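## Task

Move the green tray onto the top of the two-door cabinet beside arm4, while the remaining three trays stay on the top of the two-door cabinet beside arm1; when finished, every tray's contents must be standing inside that tray.

## Robot and tools

Robots. Four identical i2rt Big YAM arms, arm1 to arm4, each with six revolute joints, a two-finger gripper and a wrist camera. Full reach is roughly 1.0 m from the joint1 axis. Foot (base_link) poses in the scene frame, each foot facing its own +x: arm1 x=-3.353 y=+0.955 z=+1.087 quat_wxyz=(+0.043, -0.006, +0.005, +0.999); arm2 x=-0.696 y=+0.380 z=+0.896 quat_wxyz=(+0.014, -0.004, -0.006, -1.000); arm3 x=+0.758 y=+2.478 z=+0.943 quat_wxyz=(+0.975, +0.002, +0.003, +0.223); arm4 x=+0.739 y=-1.729 z=+0.955 quat_wxyz=(+0.961, +0.000, -0.007, -0.277). Trays must be handed across the room, since arm1 sits far from arm3 and arm4.

Frames. One shared scene frame, origin on the floor, +z up, metres. The reported hand point lies between the finger pads, about 1 cm short of the tips; fingers point along the hand's +z and open along its y. hand_target is where the hand would be at the joint targets currently held; under load the real hand may stop short, and printed positions get less accurate at long reach.

move. Arguments are arm1, arm2, arm3, arm4 (one object per robot) plus cameras. An arm left out receives nothing new but may keep pushing toward an earlier target. Inside an arm's object:
- joints: absolute targets keyed by name. joint1_rad -2.879..2.879 (yaw about the foot, positive counter-clockwise from above, 0 along the foot's +x); joint2_rad 0..3.141 (shoulder, 0 = upper arm back and roughly level, positive lifts it up and forward); joint3_rad 0..3.019 (elbow, 0 = folded, positive opens); joint4_rad -1.692..1.57 (hand pitch, positive tips fingers up); joint5_rad -1.57..1.57 (sideways swing, positive toward the arm's right); joint6_rad -2.094..2.094 (roll, positive clockwise seen from behind); gripper_m 0..0.093, the fingertip gap in metres. Done tolerances: ±0.045, ±0.14, ±0.09, ±0.055, ±0.03, ±0.035 rad and ±0.003 m.
- target: one list of seven numbers [x, y, z, qw, qx, qy, qz], an absolute hand pose in the scene frame (metres, unit quaternion). The hand travels a straight line toward it starting from its current hand_target. When target is given, joints may only contain gripper_m.
- speed: top path speed, 0.002..0.5 m/s, default 0.25; rotation capped at twice that in rad/s. Only allowed with target.
- min_time_s: 0.1..8 s, a lower bound on the duration of that arm's joint moves.
All motions in a call begin together; all hand paths in one call finish together, paced by the slowest. Paths do not avoid obstacles or other arms. Each control step clips the path to within 100 mm and 20 degrees of the measured hand, then solves damped IK, favouring position; expect a centimetre or more of error, lag, and overshoot near full stretch. Joints move at different rates, so joint-space moves can sweep wide. cameras: list of names from arm1_cam_wrist..arm4_cam_wrist, cam_arm1..cam_arm4, or "all"; [] for none. A move with no action returns full state, scene number and all images.

wait: seconds 0..10, optional cameras; nothing new commanded. zoom_image: camera plus region [x0, y0, x1, y1] in pixels of that camera's newest full image, at most 504 by 504. read_manual: licence texts only. finished_scene: scene (1 or 2); irreversible, and the goal must already hold without help.

Results. The move line lists each commanded arm as done or its worst status. joint_status / hand_status words: off_target (stopped away, may still push); time_out (joint could not finish; it keeps a nearby target and pushes, listed under on_its_own; send its reported position to relax it); not_followed with "joint command not followed" or "pose unreachable" (a safety check blocked the targets; gripper orders still run, and the arm may retry later). "as last shown" marks arms not named in the call; their status reads "not commanded". Joint velocities are rad/s (gripper m/s); "within noise" means stationary. Joint torques are total drive output, signed toward larger angles, offset and noisy; entries 3 and 4 wrap at ±28 N m. Images can lag the state slightly; calibration is approximate (room cameras may have shifted up to 2.3 degrees and 9 mm).

Gripping. On a rigid object the reading sits up to 0.005 m below its width (or up to 0.002 m above). Command about 0.005 m under the touch reading for full force (50-64 N per pad); more for soft or round items. Closed on nothing reads 0.000-0.003. Release by commanding well above the reading.

Avoid. Arms pressing on each other, including a gripper closing on another arm's fingers, fails the scene; the collision check can be late and ignores fingers, housings and wrist cameras. Arms don't stop on contact and push hard, heating motors: MOTOR HOT at 85 °C, and at 100 °C the arm goes limp for 30-60 s (limit_stop_at_motor_heat; resend targets afterwards). Don't knock anything off the work area or to the floor, drop parts from height, release moving parts, or strike fixed or heavy objects. Keep tray contents upright; something may occasionally nudge loose objects. The scene keeps running while you think.

Each tool is called after "Request:" as name([rows], argument=value, ...), one row to a line, values as JSON.

## Session

Request:
move()

Scene clock: 0.00 s.
Joint torques (N m): no reading
Motor temperatures (°C): arm1=[38 29 29 24 25 31 27] | arm2=[35 34 22 33 25 27 24] | arm3=[26 23 35 27 28 33 27] | arm4=[30 27 31 32 24 26 26]
Heat: arm1: hottest joint1_rad 38 °C; arm2: hottest joint1_rad 35 °C; arm3: hottest joint3_rad 35 °C; arm4: hottest joint4_rad 32 °C.
Joint velocities: within noise
arm1.joint_positions: joint1_rad=+0.089 joint2_rad=+0.637 joint3_rad=+1.388 joint4_rad=-1.274 joint5_rad=-0.141 joint6_rad=-0.454 gripper_m=+0.09396
arm1.joint_status: not commanded
arm1.hand: x=-3.6097 y=+0.9366 z=+1.6320 quat_wxyz=(-0.046, +0.836, +0.227, -0.496) (m; scene frame)
arm1.hand_target: x=-3.6070 y=+0.9368 z=+1.6424 quat_wxyz=(-0.049, +0.831, +0.227, -0.506) (m; scene frame)
arm1.hand_status: not commanded
arm2.joint_positions: joint1_rad=+0.436 joint2_rad=+0.623 joint3_rad=+1.436 joint4_rad=-1.296 joint5_rad=+0.205 joint6_rad=+0.282 gripper_m=+0.09396
arm2.joint_status: not commanded
arm2.hand: x=-0.9158 y=+0.3145 z=+1.4689 quat_wxyz=(-0.111, -0.850, -0.022, +0.515) (m; scene frame)
arm2.hand_target: x=-0.9126 y=+0.3162 z=+1.4786 quat_wxyz=(-0.115, -0.844, -0.020, +0.524) (m; scene frame)
arm2.hand_status: not commanded
arm3.joint_positions: joint1_rad=-0.331 joint2_rad=+0.647 joint3_rad=+1.368 joint4_rad=-1.341 joint5_rad=+0.187 joint6_rad=+0.489 gripper_m=+0.09396
arm3.joint_status: not commanded
arm3.hand: x=+1.0113 y=+2.4730 z=+1.4646 quat_wxyz=(-0.457, -0.206, -0.864, -0.057) (m; scene frame)
arm3.hand_target: x=+1.0095 y=+2.4728 z=+1.4774 quat_wxyz=(-0.469, -0.206, -0.857, -0.062) (m; scene frame)
arm3.hand_status: not commanded
arm4.joint_positions: joint1_rad=+0.452 joint2_rad=+0.634 joint3_rad=+1.441 joint4_rad=-1.163 joint5_rad=-0.104 joint6_rad=+0.711 gripper_m=+0.09396
arm4.joint_status: not commanded
arm4.hand: x=+0.9835 y=-1.7359 z=+1.5579 quat_wxyz=(-0.538, -0.297, -0.760, -0.210) (m; scene frame)
arm4.hand_target: x=+0.9797 y=-1.7355 z=+1.5685 quat_wxyz=(-0.547, -0.294, -0.754, -0.213) (m; scene frame)
arm4.hand_status: not commanded
pictures: arm1_cam_wrist, arm2_cam_wrist, arm3_cam_wrist, arm4_cam_wrist, cam_arm1, cam_arm2, cam_arm3, cam_arm4

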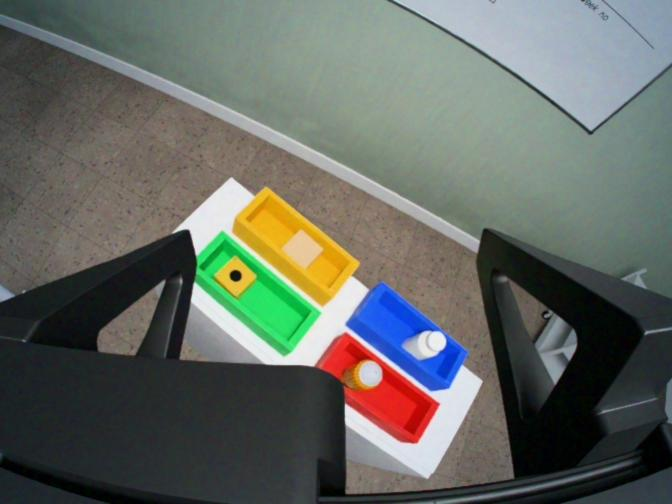

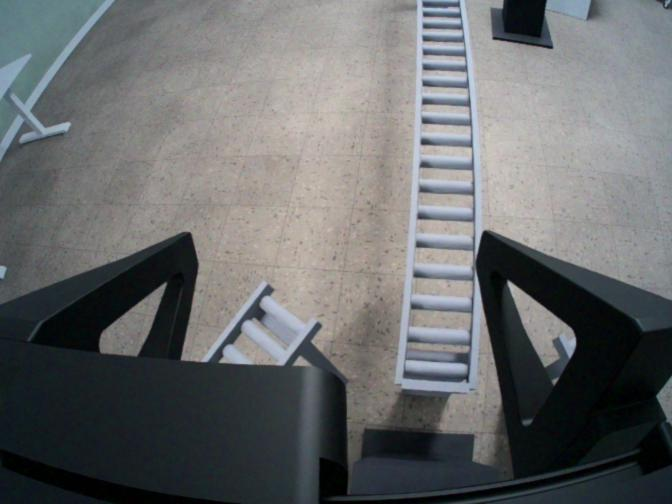

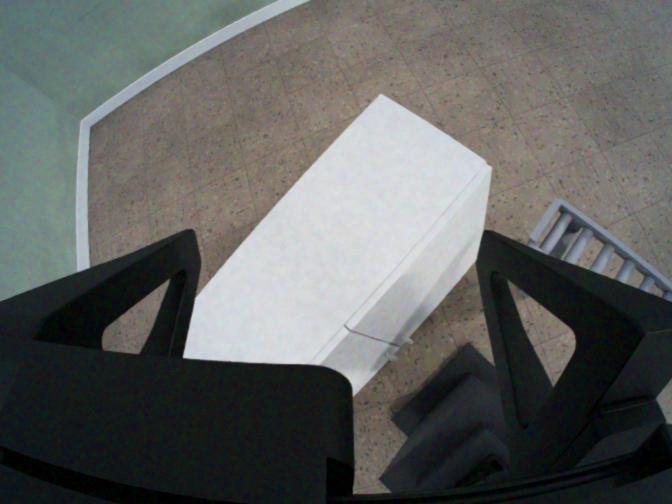

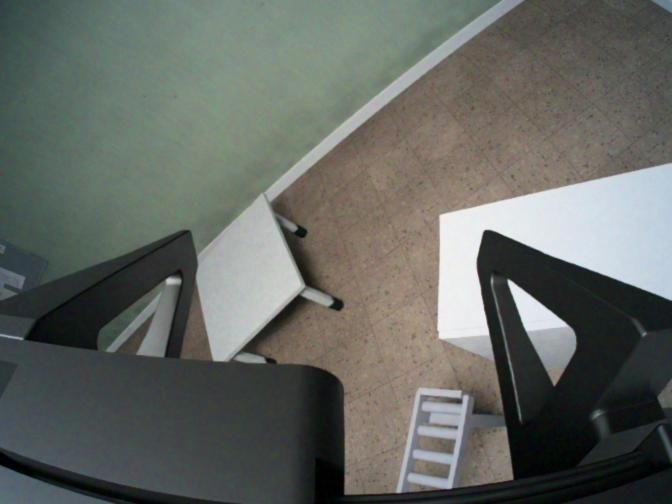

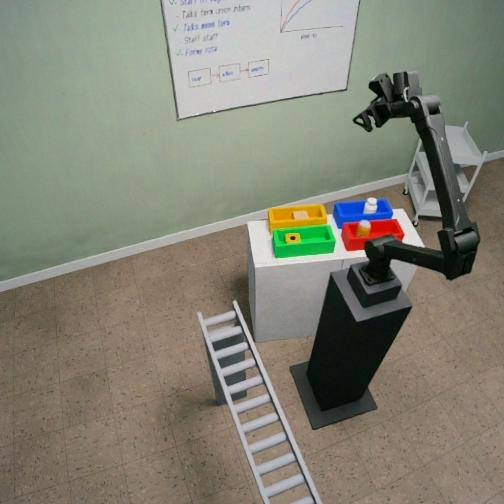

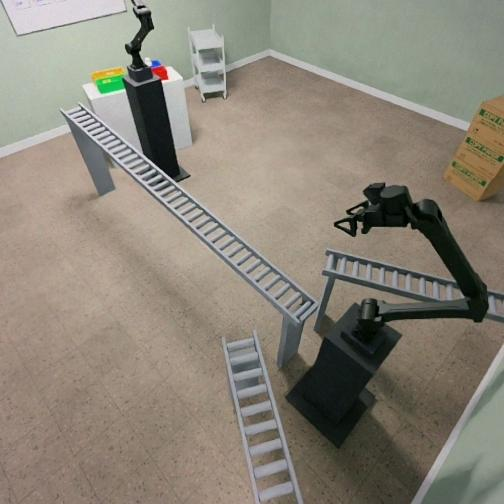

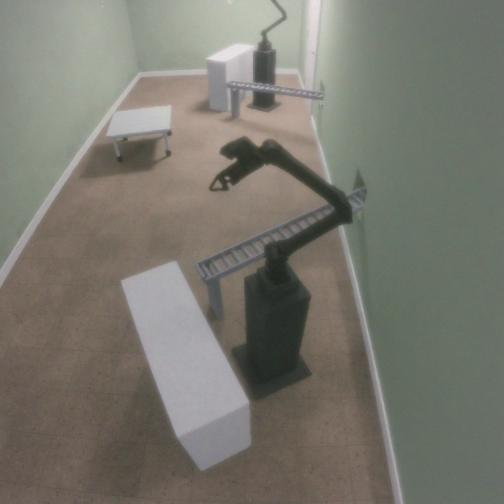

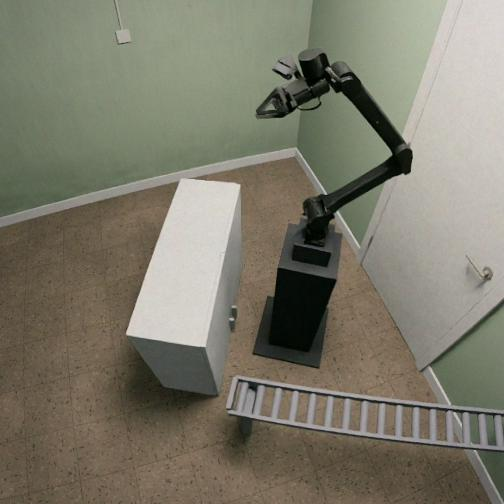

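Request:
zoom_image(camera="cam_arm1", region=[180, 150, 480, 450])

Request:
zoom_image(camera="arm1_cam_wrist", region=[170, 160, 500, 490])

Request:
zoom_image(camera="cam_arm2", region=[200, 200, 504, 504])

Request:
zoom_image(camera="cam_arm4", region=[120, 200, 504, 504])

Request:
zoom_image(camera="cam_arm3", region=[100, 30, 404, 334])

Request:
zoom_image(camera="arm2_cam_wrist", region=[180, 0, 672, 492])

Request:
zoom_image(camera="cam_arm2", region=[30, 30, 334, 334])

Scaled by 1.680 from the camera's 504x504 image, which has a finer 720x720 frame.

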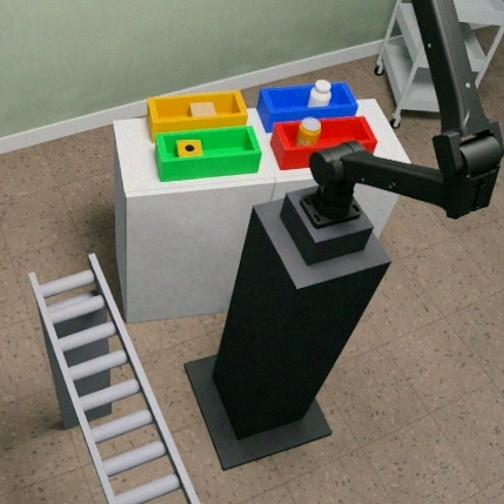

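Scaled by 1.527 from the camera's 672x504 image, which has a finer 960x720 frame.

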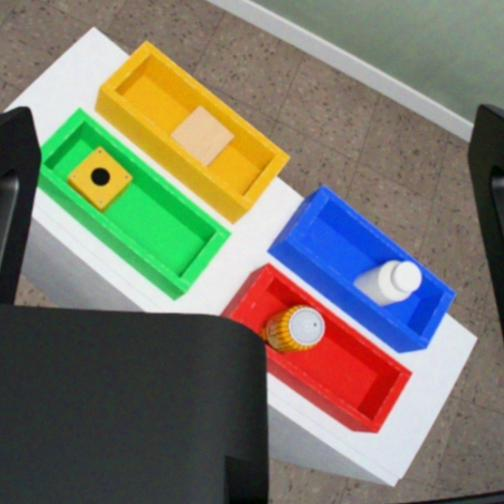

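Scaled by 1.658 from the camera's 504x504 image, which has a finer 720x720 frame.

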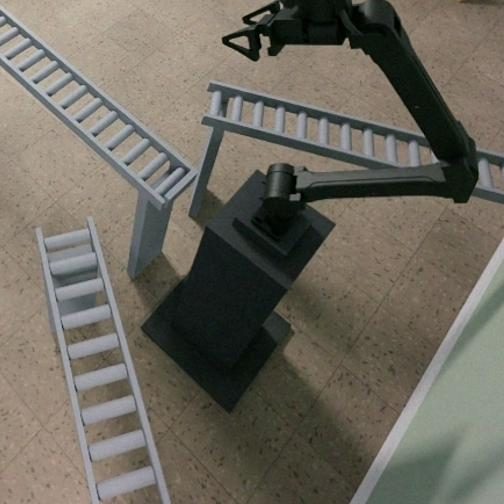

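Scaled by 1.312 from the camera's 504x504 image, which has a finer 720x720 frame.

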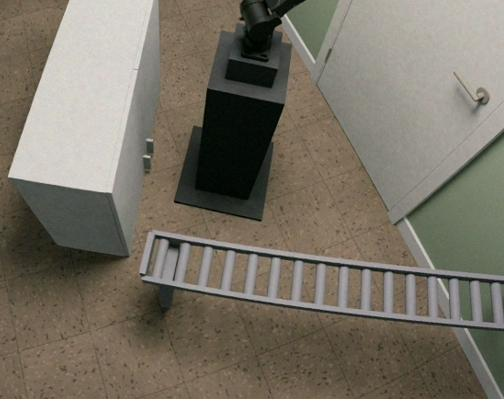

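Scaled by 1.658 from the camera's 504x504 image, which has a finer 720x720 frame.

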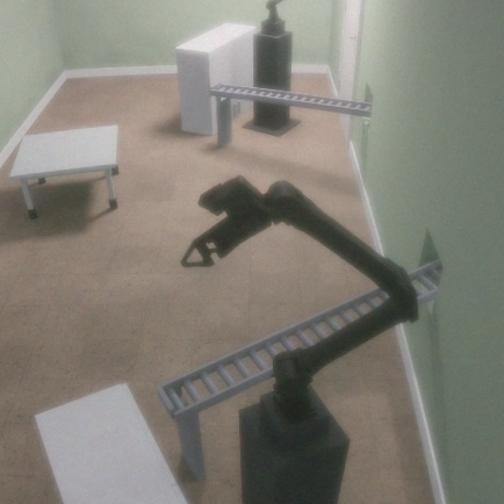

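Scaled by 1.024 from the camera's 672x504 image, which has a finer 960x720 frame.

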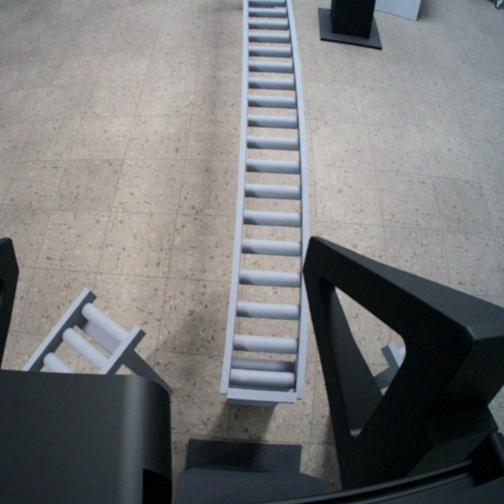

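Scaled by 1.658 from the camera's 504x504 image, which has a finer 720x720 frame.

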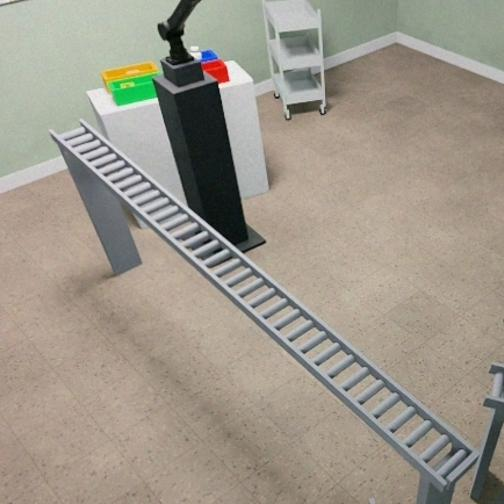

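Request:
move(arm1={"joints": {"joint1_rad": 0.206, "joint2_rad": 1.854, "joint3_rad": 0.887, "joint4_rad": -0.604, "joint5_rad": 0.0, "joint6_rad": -1.11}, "min_time_s": 2.5}, arm2={"joints": {"joint1_rad": -0.115, "joint2_rad": 1.569, "joint3_rad": 1.284, "joint4_rad": -1.286, "joint5_rad": 0.0, "joint6_rad": -0.147}, "min_time_s": 2.5}, arm4={"joints": {"joint1_rad": 1.468, "joint2_rad": 1.88, "joint3_rad": 1.396, "joint4_rad": -1.087, "joint5_rad": 0.0, "joint6_rad": 1.431}, "min_time_s": 2.5}, cameras=["arm1_cam_wrist", "arm2_cam_wrist", "arm4_cam_wrist", "cam_arm1"])

Scene clock: 27.60 s.
Joint torques (N m): arm1=[0.44 -12.92 5.01 0.83 -0.03 -0.11] | arm2=[0.32 -13.8 10.73 0.79 -0.01 -0.13] | arm3=[1.85 -0.32 10.78 2.03 0.08 -0.07] | arm4=[-0.97 -21.19 8.18 0.94 0.23 0.14]
Motor temperatures (°C): arm1=[38 29 32 24 25 30 26] | arm2=[35 34 27 33 25 27 24] | arm3=[26 23 37 27 28 33 27] | arm4=[30 27 34 31 24 26 26]
Heat: arm1: hottest joint1_rad 38 °C; arm2: hottest joint1_rad 35 °C; arm3: hottest joint3_rad 37 °C; arm4: hottest joint3_rad 34 °C.
move: arm1 done; arm2 done; arm4 done
Joint velocities: within noise
arm1.joint_positions: joint1_rad=+0.195 joint2_rad=+1.842 joint3_rad=+0.892 joint4_rad=-0.619 joint5_rad=-0.003 joint6_rad=-1.098 gripper_m=+0.09396
arm1.joint_status: all done
arm1.hand: x=-3.7610 y=+0.9095 z=+1.0011 quat_wxyz=(+0.009, +0.823, +0.568, +0.000) (m; scene frame)
arm1.hand_target: x=-3.7585 y=+0.9055 z=+0.9953 quat_wxyz=(+0.008, +0.816, +0.577, +0.002) (m; scene frame)
arm1.hand_status: not commanded
arm2.joint_positions: joint1_rad=-0.108 joint2_rad=+1.563 joint3_rad=+1.282 joint4_rad=-1.296 joint5_rad=+0.002 joint6_rad=-0.140 gripper_m=+0.09396
arm2.joint_status: all done
arm2.hand: x=-1.1457 y=+0.4193 z=+1.0548 quat_wxyz=(-0.005, -1.000, -0.030, +0.001) (m; scene frame)
arm2.hand_target: x=-1.1487 y=+0.4222 z=+1.0529 quat_wxyz=(-0.005, -1.000, -0.030, +0.004) (m; scene frame)
arm2.hand_status: not commanded
arm3: as last shown
arm4.joint_positions: joint1_rad=+1.474 joint2_rad=+1.883 joint3_rad=+1.394 joint4_rad=-1.096 joint5_rad=-0.002 joint6_rad=+1.419 gripper_m=+0.09396
arm4.joint_status: all done
arm4.hand: x=+1.0662 y=-1.3040 z=+1.0002 quat_wxyz=(-0.004, -0.250, -0.968, +0.006) (m; scene frame)
arm4.hand_target: x=+1.0711 y=-1.3038 z=+1.0023 quat_wxyz=(-0.007, -0.259, -0.966, +0.001) (m; scene frame)
arm4.hand_status: not commanded
pictures: arm1_cam_wrist, arm2_cam_wrist, arm4_cam_wrist, cam_arm1
camera_calibration:
arm1_cam_wrist: T_world_to_cam=[[-0.932744, 0.360478, -0.006647, -3.83048], [0.285575, 0.749933, 0.596697, -0.201978], [0.220081, 0.554667, -0.802439, 1.2522], [0, 0, 0, 1]] pos_world=[-3.79076, 0.837716, 1.09987]
arm2_cam_wrist: T_world_to_cam=[[-0.0666577, 0.997767, -0.00426929, -0.491705], [0.812593, 0.0567688, 0.580061, 0.299118], [0.579008, 0.0351963, -0.814562, 1.63069], [0, 0, 0, 1]] pos_world=[-1.22002, 0.416232, 1.15269]
arm4_cam_wrist: T_world_to_cam=[[-0.486958, -0.873425, 0.00106689, -0.620021], [-0.718688, 0.401381, 0.567786, 0.727587], [-0.496347, 0.275721, -0.823175, 1.83683], [0, 0, 0, 1]] pos_world=[1.13269, -1.34003, 1.09958]

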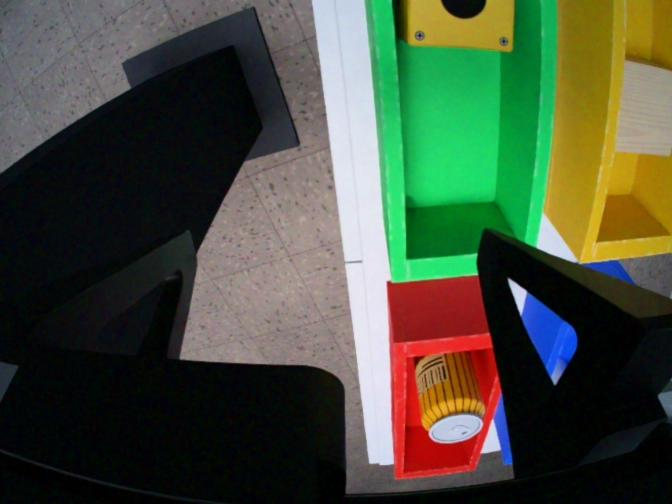

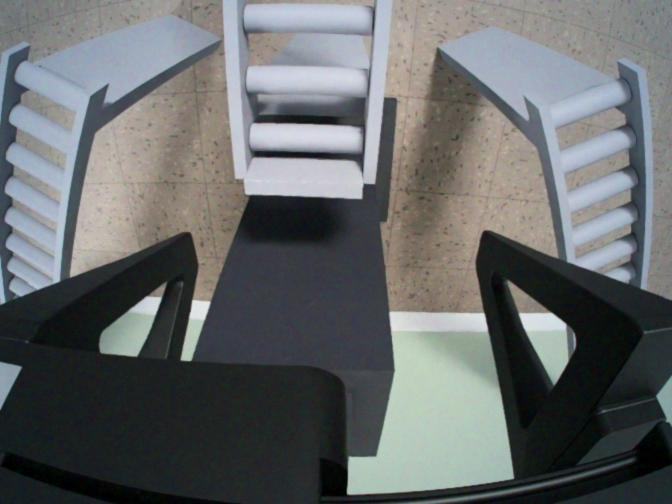

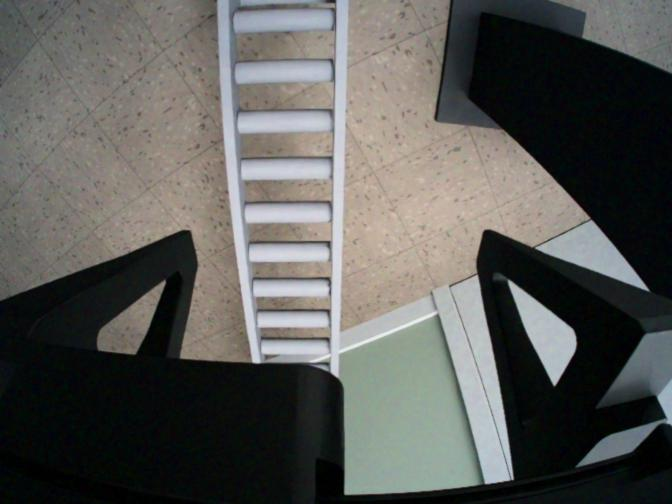

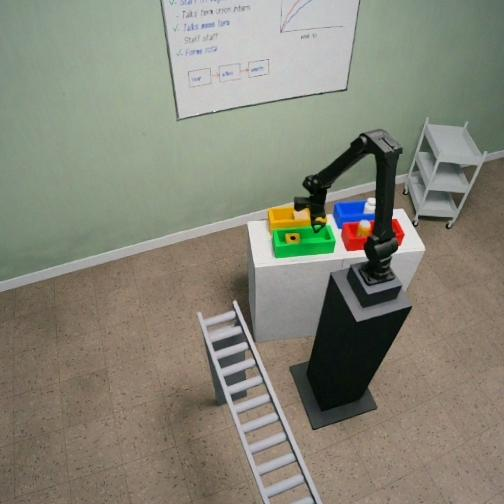

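Request:
zoom_image(camera="cam_arm1", region=[240, 160, 430, 290])

Scaled by 2.653 from the camera's 504x504 image, which has a finer 720x720 frame.

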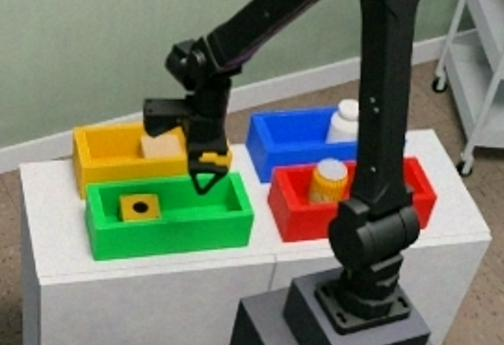

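Request:
move(arm1={"target": [-3.793, 0.916, 0.925, 0, 0.8216, 0.5700, 0], "speed": 0.2}, cameras=["arm1_cam_wrist", "cam_arm1", "cam_arm2", "cam_arm4"])

Request:
zoom_image(camera="arm1_cam_wrist", region=[170, 0, 510, 300])

Request:
zoom_image(camera="cam_arm1", region=[180, 180, 420, 420])

Scene clock: 35.43 s.
Joint torques (N m): arm1=[-1.38 -14.15 6.65 0.69 -0.07 -0.11] | arm2=[0.26 -13.8 10.74 0.81 0 -0.14] | arm3=[1.67 -0.09 10.78 2.06 0.09 -0.07] | arm4=[-1.08 -21.25 8.21 0.92 0.22 0.17]
Motor temperatures (°C): arm1=[38 29 31 24 25 30 26] | arm2=[35 34 27 33 25 27 24] | arm3=[26 23 38 27 28 33 27] | arm4=[30 28 33 31 24 26 26]
Heat: arm1: hottest joint1_rad 38 °C; arm2: hottest joint1_rad 35 °C; arm3: hottest joint3_rad 38 °C; arm4: hottest joint3_rad 33 °C.
move: arm1 off_target
Joint velocities: within noise
arm1.joint_positions: joint1_rad=+0.188 joint2_rad=+2.051 joint3_rad=+0.955 joint4_rad=-0.484 joint5_rad=+0.010 joint6_rad=-1.111 gripper_m=+0.09396
arm1.joint_status: not commanded
arm1.hand: x=-3.7783 y=+0.9120 z=+0.9297 quat_wxyz=(+0.006, +0.821, +0.570, +0.008) (m; scene frame)
arm1.hand_target: x=-3.7925 y=+0.9161 z=+0.9254 quat_wxyz=(+0.000, +0.822, +0.570, +0.000) (m; scene frame)
arm1.hand_status: off_target (0.016 m and 1.1 deg from the pose sent, 0.083 m and 1.1 deg at the start)
arm2, arm3, arm4: as last shown
arm2.joint_positions: joint1_rad=-0.108 joint2_rad=+1.563 joint3_rad=+1.282 joint4_rad=-1.296 joint5_rad=+0.002 joint6_rad=-0.141 gripper_m=+0.09396
arm4.hand: x=+1.0662 y=-1.3040 z=+1.0002 quat_wxyz=(-0.004, -0.251, -0.968, +0.006) (m; scene frame)
pictures: arm1_cam_wrist, cam_arm1, cam_arm2, cam_arm4
camera_calibration:
arm1_cam_wrist: T_world_to_cam=[[-0.934811, 0.354978, -0.010925, -3.84683], [0.275068, 0.743145, 0.609978, -0.202112], [0.224648, 0.567209, -0.792343, 1.19377], [0, 0, 0, 1]] pos_world=[-3.80864, 0.838625, 1.02713]

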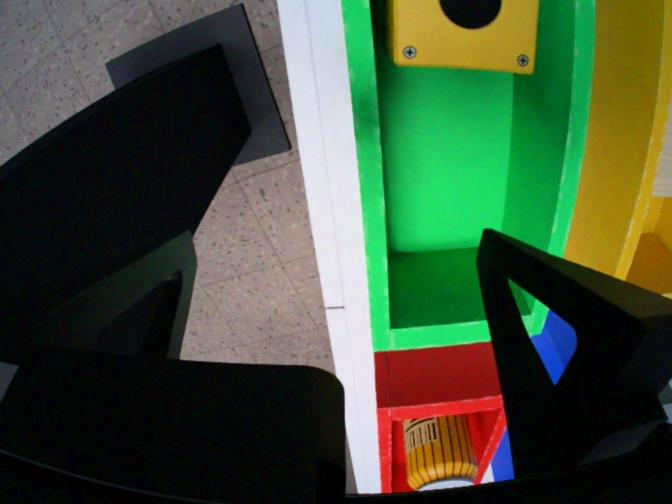

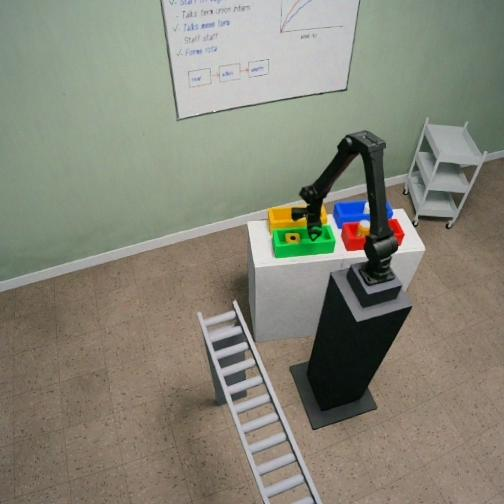

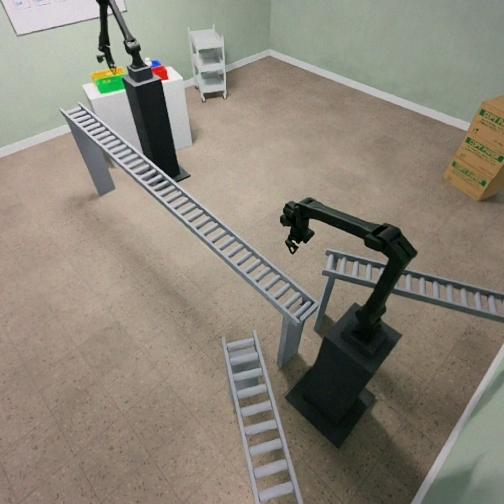

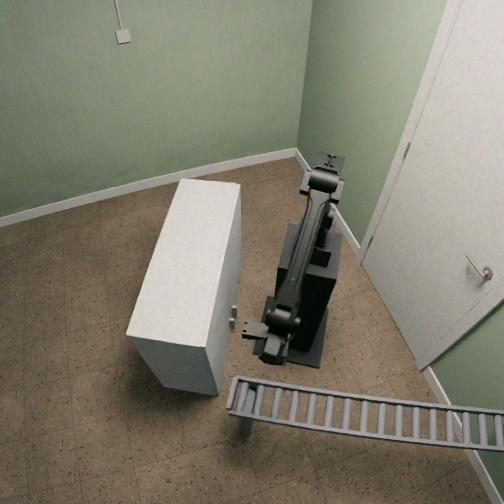

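Scaled by 1.482 from the camera's 672x504 image, which has a finer 960x720 frame.

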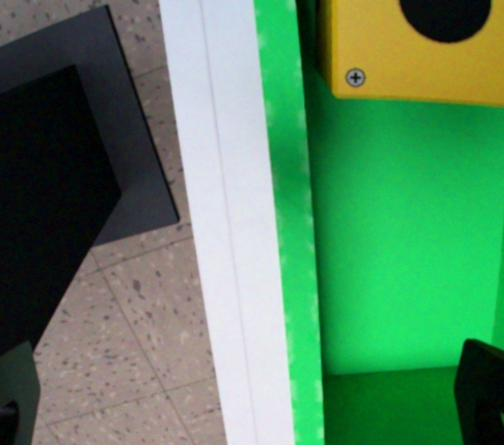

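Scaled by 2.100 from the camera's 504x504 image, which has a finer 720x720 frame.

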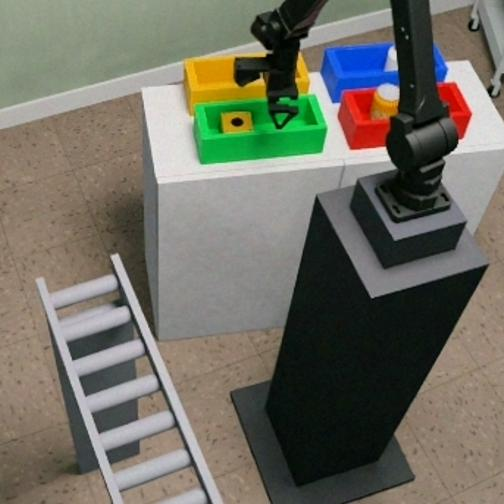

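Request:
move(arm1={"target": [-3.804, 0.920, 0.838, 0, 0.7960, 0.6053, 0], "speed": 0.15}, cameras=["arm1_cam_wrist", "cam_arm1"])

Request:
zoom_image(camera="cam_arm1", region=[250, 180, 370, 280])

Scene clock: 40.17 s.
Joint torques (N m): arm1=[-1.38 -15.38 4.88 0.66 -0.07 -0.14] | arm2=[0.15 -13.8 10.7 0.77 0.01 -0.15] | arm3=[1.73 -0.21 10.77 2.03 0.07 -0.07] | arm4=[-0.97 -21.19 8.2 0.92 0.22 0.17]
Motor temperatures (°C): arm1=[38 29 31 24 25 30 26] | arm2=[35 35 27 33 25 27 24] | arm3=[26 23 38 27 28 32 26] | arm4=[30 28 33 31 24 26 26]
Heat: arm1: hottest joint1_rad 38 °C; arm2: hottest joint1_rad 35 °C; arm3: hottest joint3_rad 38 °C; arm4: hottest joint3_rad 33 °C.
move: arm1 off_target
Joint velocities: within noise
arm1.joint_positions: joint1_rad=+0.175 joint2_rad=+2.283 joint3_rad=+1.049 joint4_rad=-0.338 joint5_rad=+0.010 joint6_rad=-1.211 gripper_m=+0.09396
arm1.joint_status: not commanded
arm1.hand: x=-3.7948 y=+0.9149 z=+0.8462 quat_wxyz=(+0.004, +0.796, +0.606, +0.005) (m; scene frame)
arm1.hand_target: x=-3.8036 y=+0.9200 z=+0.8384 quat_wxyz=(+0.000, +0.796, +0.605, +0.000) (m; scene frame)
arm1.hand_status: off_target (0.013 m and 0.7 deg from the pose sent, 0.096 m and 5.1 deg at the start)
arm2, arm3, arm4: as last shown
pictures: arm1_cam_wrist, cam_arm1
camera_calibration:
arm1_cam_wrist: T_world_to_cam=[[-0.962334, 0.271832, -0.00455149, -3.89794], [0.213477, 0.765899, 0.606487, -0.400411], [0.168349, 0.582671, -0.795081, 0.904239], [0, 0, 0, 1]] pos_world=[-3.81787, 0.839386, 0.944045]

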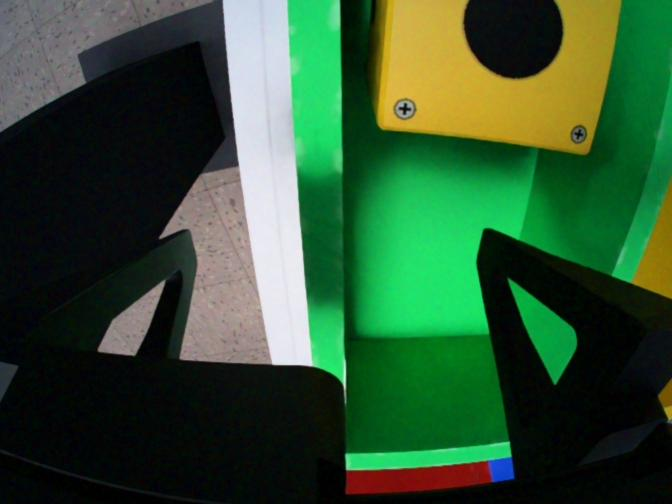

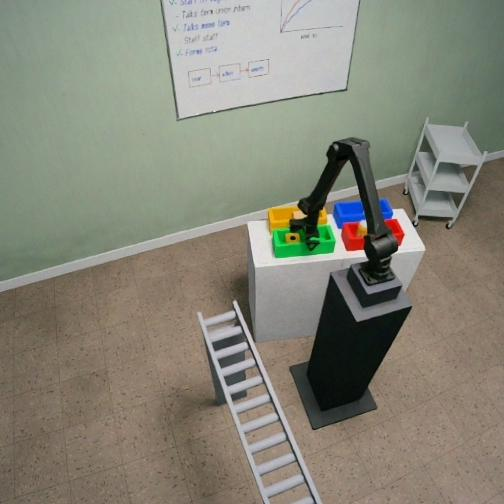

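Scaled by 4.200 from the camera's 504x504 image, which has a finer 720x720 frame.

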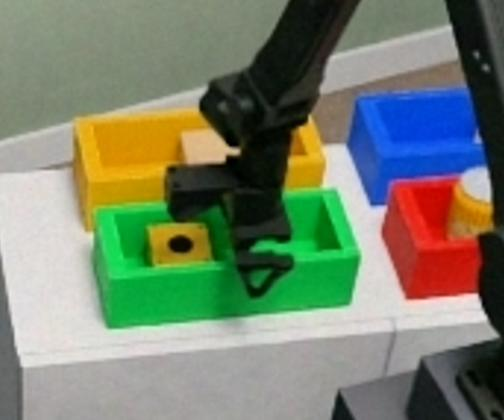

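Request:
move(arm1={"target": [-3.804, 0.920, 0.823, 0, 0.7960, 0.6053, 0], "speed": 0.1})

Request:
move(arm1={"joints": {"gripper_m": 0.0}}, cameras=["arm1_cam_wrist", "cam_arm1"])

Scene clock: 42.50 s.
Joint torques (N m): arm1=[-1.61 -15.38 4.96 0.83 -0.08 -0.13] | arm2=[0.15 -13.98 10.74 0.79 0 -0.15] | arm3=[1.79 -0.09 10.71 2.06 0.08 -0.06] | arm4=[-1.03 -21.25 8.18 0.92 0.23 0.16]
Motor temperatures (°C): arm1=[38 29 31 24 25 30 26] | arm2=[35 35 27 33 25 27 24] | arm3=[26 23 38 27 28 32 26] | arm4=[30 28 33 31 24 26 26]
Heat: arm1: hottest joint1_rad 38 °C; arm2: hottest joint1_rad 35 °C; arm3: hottest joint3_rad 38 °C; arm4: hottest joint3_rad 33 °C.
move: arm1 off_target
Joint velocities: within noise
arm1.joint_positions: joint1_rad=+0.175 joint2_rad=+2.319 joint3_rad=+1.060 joint4_rad=-0.315 joint5_rad=+0.010 joint6_rad=-1.212 gripper_m=+0.09396
arm1.joint_status: not commanded
arm1.hand: x=-3.7940 y=+0.9148 z=+0.8323 quat_wxyz=(+0.004, +0.795, +0.606, +0.005) (m; scene frame)
arm1.hand_target: x=-3.8036 y=+0.9200 z=+0.8234 quat_wxyz=(+0.000, +0.796, +0.605, +0.000) (m; scene frame)
arm1.hand_status: off_target (0.015 m and 0.8 deg from the pose sent, 0.026 m and 0.7 deg at the start)
arm2, arm3, arm4: as last shown
pictures: none

Scene clock: 43.33 s.
Joint torques (N m): arm1=[-1.96 -15.27 4.83 0.62 -0.13 -0.05] | arm2=[0.26 -13.74 10.73 0.8 0 -0.16] | arm3=[1.79 0.09 10.77 2.03 0.08 -0.07] | arm4=[-0.97 -21.25 8.21 0.94 0.23 0.17]
Motor temperatures (°C): arm1=[38 29 31 24 25 30 26] | arm2=[35 35 27 33 25 27 24] | arm3=[26 23 38 27 28 32 26] | arm4=[30 28 33 31 24 26 26]
Heat: arm1: hottest joint1_rad 38 °C; arm2: hottest joint1_rad 35 °C; arm3: hottest joint3_rad 38 °C; arm4: hottest joint3_rad 33 °C.
move: arm1 off_target
Joint velocities: within noise
arm1.joint_positions: joint1_rad=+0.175 joint2_rad=+2.320 joint3_rad=+1.063 joint4_rad=-0.312 joint5_rad=+0.011 joint6_rad=-1.218 gripper_m=+0.01060
arm1.joint_status: gripper_m off_target (ended at +0.01062, target +0.00000)
arm1.hand: x=-3.7961 y=+0.9148 z=+0.8323 quat_wxyz=(+0.003, +0.794, +0.608, +0.004) (m; scene frame)
arm1.hand_target: x=-3.8037 y=+0.9200 z=+0.8234 quat_wxyz=(+0.000, +0.796, +0.605, +0.000) (m; scene frame)
arm1.hand_status: not commanded
arm2, arm3, arm4: as last shown
pictures: arm1_cam_wrist, cam_arm1
camera_calibration:
arm1_cam_wrist: T_world_to_cam=[[-0.964083, 0.265601, -0.000988629, -3.90315], [0.210637, 0.766829, 0.606305, -0.403036], [0.161793, 0.58432, -0.795232, 0.867099], [0, 0, 0, 1]] pos_world=[-3.81836, 0.839078, 0.930049]

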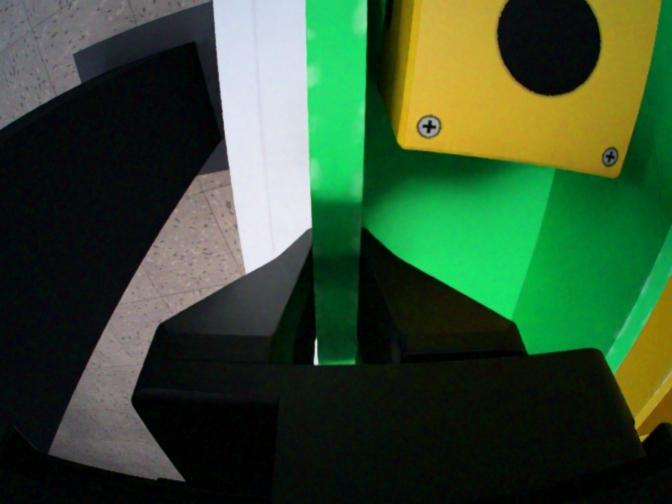

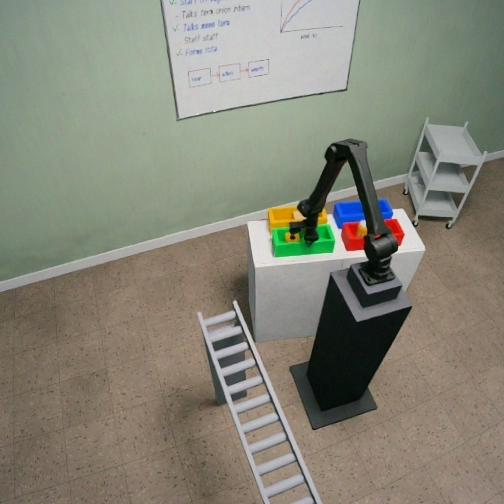

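Request:
move(arm1={"target": [-3.800, 0.919, 1.07, 0, 0.7960, 0.6053, 0], "speed": 0.15}, cameras=["arm1_cam_wrist", "cam_arm1"])

Scene clock: 49.43 s.
Joint torques (N m): arm1=[-0.67 -17.85 9.32 -0.1 -0.26 0.01] | arm2=[0.26 -13.86 10.73 0.81 0.01 -0.15] | arm3=[1.55 -0.44 10.73 2.04 0.1 -0.07] | arm4=[-0.97 -21.3 8.21 0.91 0.22 0.16]
Motor temperatures (°C): arm1=[38 30 31 24 25 29 27] | arm2=[35 35 27 33 25 27 24] | arm3=[26 23 39 27 28 32 26] | arm4=[30 28 33 31 24 26 26]
Heat: arm1: hottest joint1_rad 38 °C; arm2: hottest joint1_rad 35 °C; arm3: hottest joint3_rad 39 °C; arm4: hottest joint3_rad 33 °C.
move: arm1 off_target
Joint velocities: within noise
arm1.joint_positions: joint1_rad=+0.174 joint2_rad=+1.797 joint3_rad=+1.001 joint4_rad=-0.827 joint5_rad=+0.015 joint6_rad=-1.218 gripper_m=+0.01060
arm1.joint_status: not commanded
arm1.hand: x=-3.7782 y=+0.9202 z=+1.0461 quat_wxyz=(+0.015, +0.794, +0.608, +0.027) (m; scene frame)
arm1.hand_target: x=-3.7993 y=+0.9191 z=+1.0702 quat_wxyz=(+0.000, +0.796, +0.605, +0.000) (m; scene frame)
arm1.hand_status: off_target (0.032 m and 3.6 deg from the pose sent, 0.238 m and 0.7 deg at the start)
arm2, arm3, arm4: as last shown
pictures: arm1_cam_wrist, cam_arm1
camera_calibration:
arm1_cam_wrist: T_world_to_cam=[[-0.96266, 0.266129, -0.0495999, -3.83144], [0.178423, 0.761531, 0.623086, -0.674936], [0.203593, 0.59097, -0.780579, 1.16766], [0, 0, 0, 1]] pos_world=[-3.80568, 0.84359, 1.14196]

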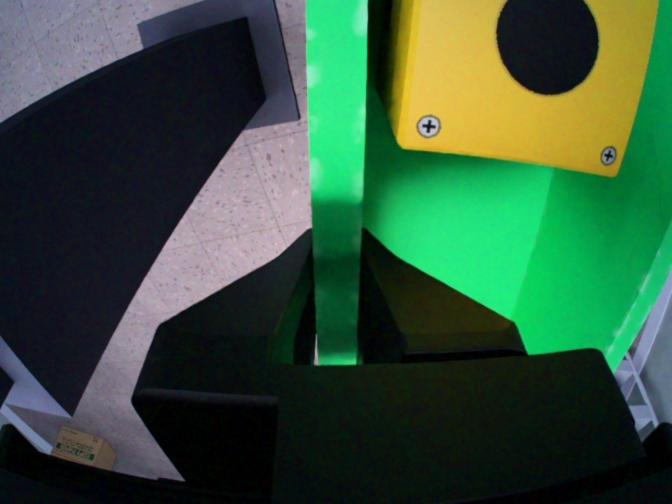

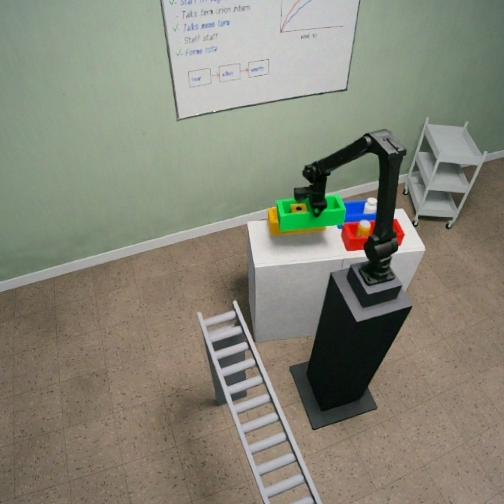

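Request:
move(arm1={"joints": {"joint1_rad": 1.70, "joint2_rad": 1.879, "joint3_rad": 1.359, "joint4_rad": -1.0, "joint5_rad": 0.096, "joint6_rad": -1.529}, "min_time_s": 3.5}, cameras=["arm1_cam_wrist", "cam_arm1", "cam_arm2"])

Request:
zoom_image(camera="cam_arm1", region=[160, 200, 360, 400])

Request:
zoom_image(camera="cam_arm2", region=[40, 20, 200, 180])

Scene clock: 55.03 s.
Joint torques (N m): arm1=[-0.85 -17.9 14.79 0.02 -0.2 -0.09] | arm2=[0.15 -13.92 10.74 0.77 0 -0.16] | arm3=[1.79 -0.26 10.76 2.03 0.11 -0.06] | arm4=[-0.91 -21.3 8.23 0.92 0.23 0.17]
Motor temperatures (°C): arm1=[38 30 32 24 25 29 27] | arm2=[35 35 27 33 25 27 23] | arm3=[26 23 39 27 28 32 26] | arm4=[30 28 33 31 24 26 26]
Heat: arm1: hottest joint1_rad 38 °C; arm2: hottest joint1_rad 35 °C; arm3: hottest joint3_rad 39 °C; arm4: hottest joint3_rad 33 °C.
move: arm1 done
Joint velocities: within noise
arm1.joint_positions: joint1_rad=+1.706 joint2_rad=+1.885 joint3_rad=+1.277 joint4_rad=-0.993 joint5_rad=+0.100 joint6_rad=-1.519 gripper_m=+0.01060
arm1.joint_status: all done
arm1.hand: x=-3.3453 y=+0.4459 z=+1.0971 quat_wxyz=(-0.045, +0.000, +0.999, +0.007) (m; scene frame)
arm1.hand_target: x=-3.3466 y=+0.4101 z=+1.1270 quat_wxyz=(-0.041, +0.001, +0.999, -0.033) (m; scene frame)
arm1.hand_status: not commanded
arm2, arm3, arm4: as last shown
pictures: arm1_cam_wrist, cam_arm1, cam_arm2
camera_calibration:
arm1_cam_wrist: T_world_to_cam=[[-0.00584984, -0.999964, -0.00619583, 0.431836], [-0.739563, 0.00015599, 0.673088, -3.2091], [-0.673062, 0.00851966, -0.739537, -1.31845], [0, 0, 0, 1]] pos_world=[-3.2582, 0.443554, 1.18764]

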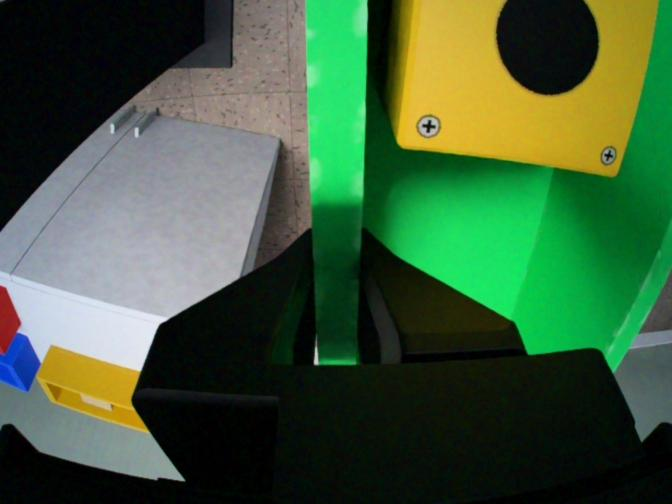

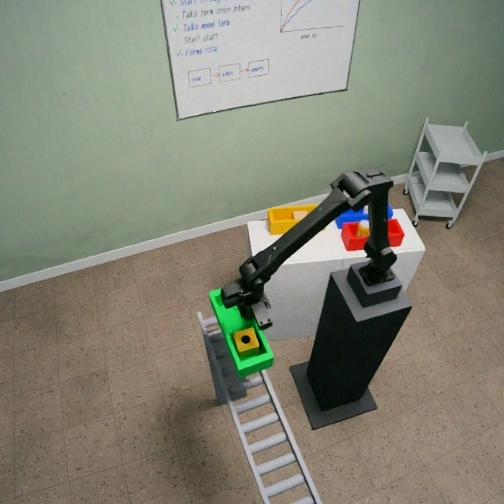

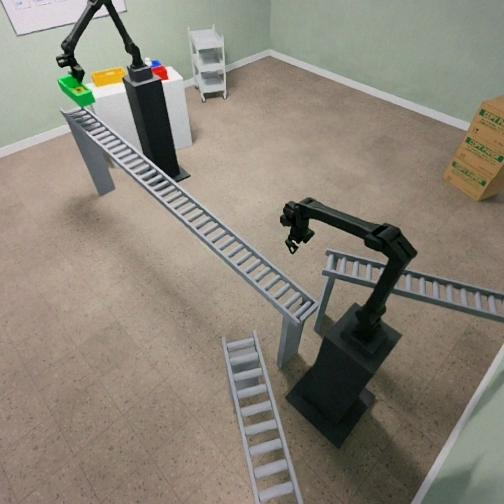

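Scaled by 2.520 from the camera's 504x504 image, which has a finer 720x720 frame.

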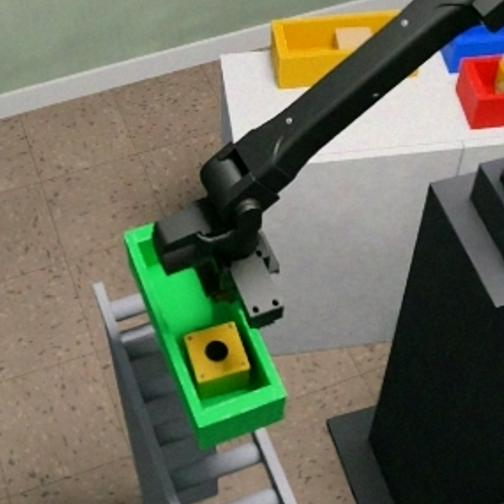

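Scaled by 3.150 from the camera's 504x504 image, which has a finer 720x720 frame.

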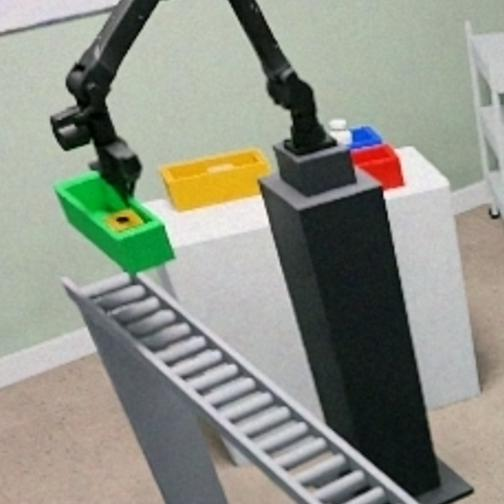

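Request:
move(arm1={"target": [-3.3466, 0.3831, 1.040, -0.043, 0.001, 0.9985, -0.036], "speed": 0.1}, cameras=["arm1_cam_wrist", "cam_arm1", "cam_arm2"])

Request:
zoom_image(camera="cam_arm1", region=[185, 280, 305, 400])

Request:
zoom_image(camera="cam_arm2", region=[40, 50, 130, 140])

Scene clock: 60.27 s.
Joint torques (N m): arm1=[-1.44 -19.96 13.24 0.91 -0.13 -0.07] | arm2=[0.26 -13.74 10.73 0.8 0.01 -0.15] | arm3=[1.67 -0.44 10.76 2.1 0.09 -0.06] | arm4=[-0.97 -21.25 8.17 0.91 0.22 0.17]
Motor temperatures (°C): arm1=[38 30 34 24 25 29 27] | arm2=[35 35 27 32 24 27 23] | arm3=[26 23 39 27 28 32 26] | arm4=[30 28 33 31 24 26 26]
Heat: arm1: hottest joint1_rad 38 °C; arm2: hottest joint1_rad 35 °C; arm3: hottest joint3_rad 39 °C; arm4: hottest joint3_rad 33 °C.
move: arm1 off_target
Joint velocities: within noise
arm1.joint_positions: joint1_rad=+1.706 joint2_rad=+2.058 joint3_rad=+1.297 joint4_rad=-0.859 joint5_rad=+0.103 joint6_rad=-1.521 gripper_m=+0.01060
arm1.joint_status: not commanded
arm1.hand: x=-3.3442 y=+0.4308 z=+1.0157 quat_wxyz=(-0.047, -0.001, +0.999, +0.016) (m; scene frame)
arm1.hand_target: x=-3.3468 y=+0.3862 z=+1.0428 quat_wxyz=(-0.044, +0.001, +0.998, -0.036) (m; scene frame)
arm1.hand_status: off_target (0.054 m and 6.0 deg from the pose sent, 0.085 m and 5.0 deg at the start)
arm2, arm4: as last shown
arm3.joint_positions: joint1_rad=-0.331 joint2_rad=+0.647 joint3_rad=+1.368 joint4_rad=-1.341 joint5_rad=+0.187 joint6_rad=+0.489 gripper_m=+0.09396
arm3.joint_status: not commanded
arm3.hand: x=+1.0113 y=+2.4730 z=+1.4646 quat_wxyz=(-0.457, -0.206, -0.864, -0.057) (m; scene frame)
arm3.hand_target: x=+1.0095 y=+2.4728 z=+1.4774 quat_wxyz=(-0.469, -0.206, -0.857, -0.062) (m; scene frame)
arm3.hand_status: not commanded
pictures: arm1_cam_wrist, cam_arm1, cam_arm2
camera_calibration:
arm1_cam_wrist: T_world_to_cam=[[-0.00367553, -0.999684, -0.0248785, 0.442294], [-0.736698, -0.0141164, 0.676075, -3.14079], [-0.676212, 0.0208129, -0.736413, -1.39677], [0, 0, 0, 1]] pos_world=[-3.2567, 0.426888, 1.10581]

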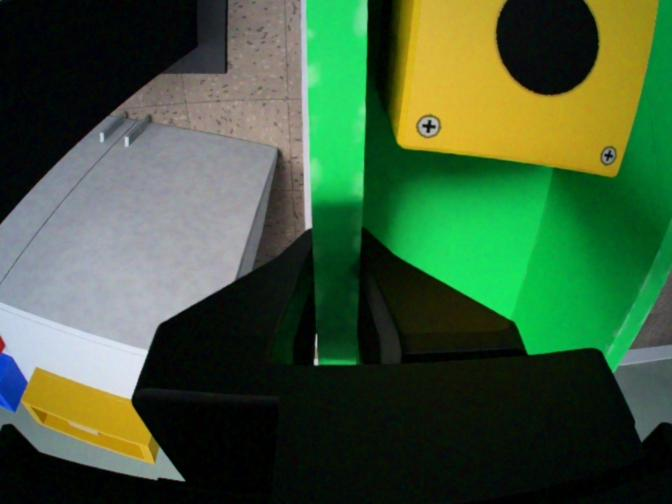

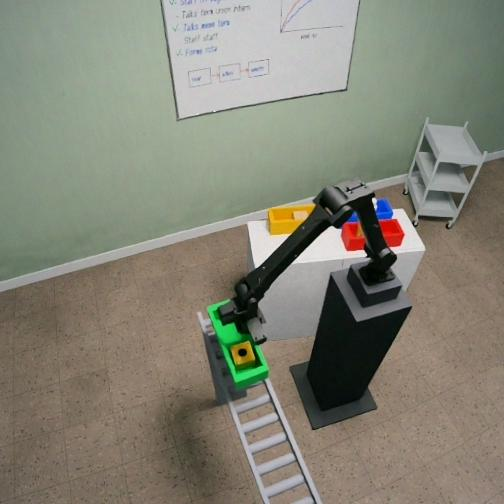

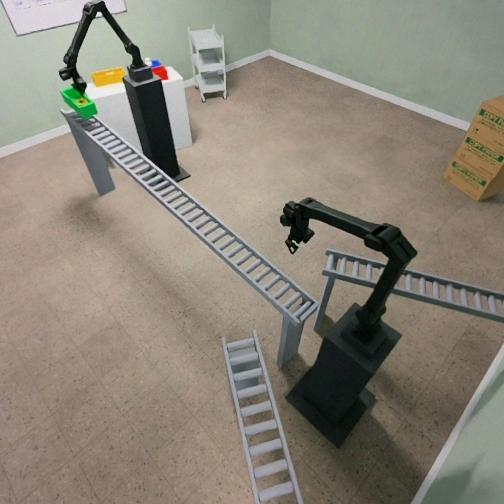

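Scaled by 4.200 from the camera's 504x504 image, which has a finer 720x720 frame.

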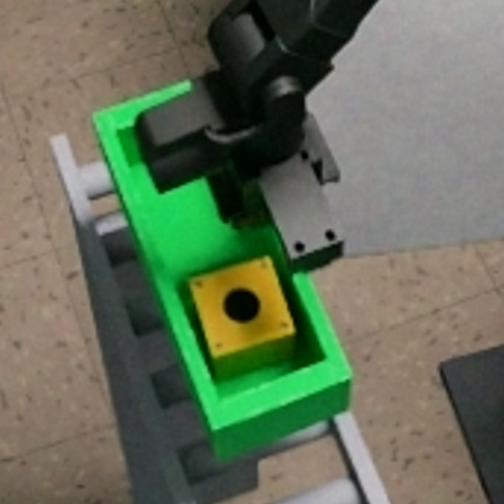

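Scaled by 5.600 from the camera's 504x504 image, which has a finer 720x720 frame.

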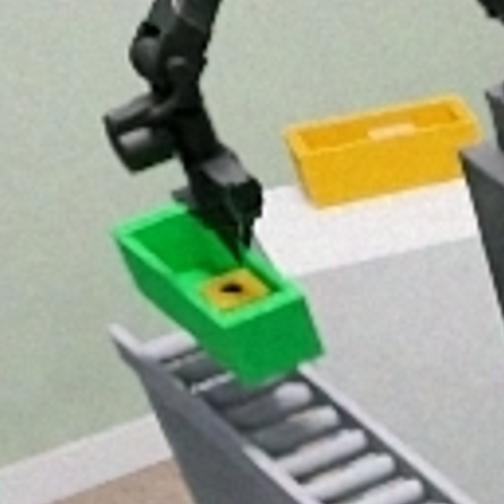

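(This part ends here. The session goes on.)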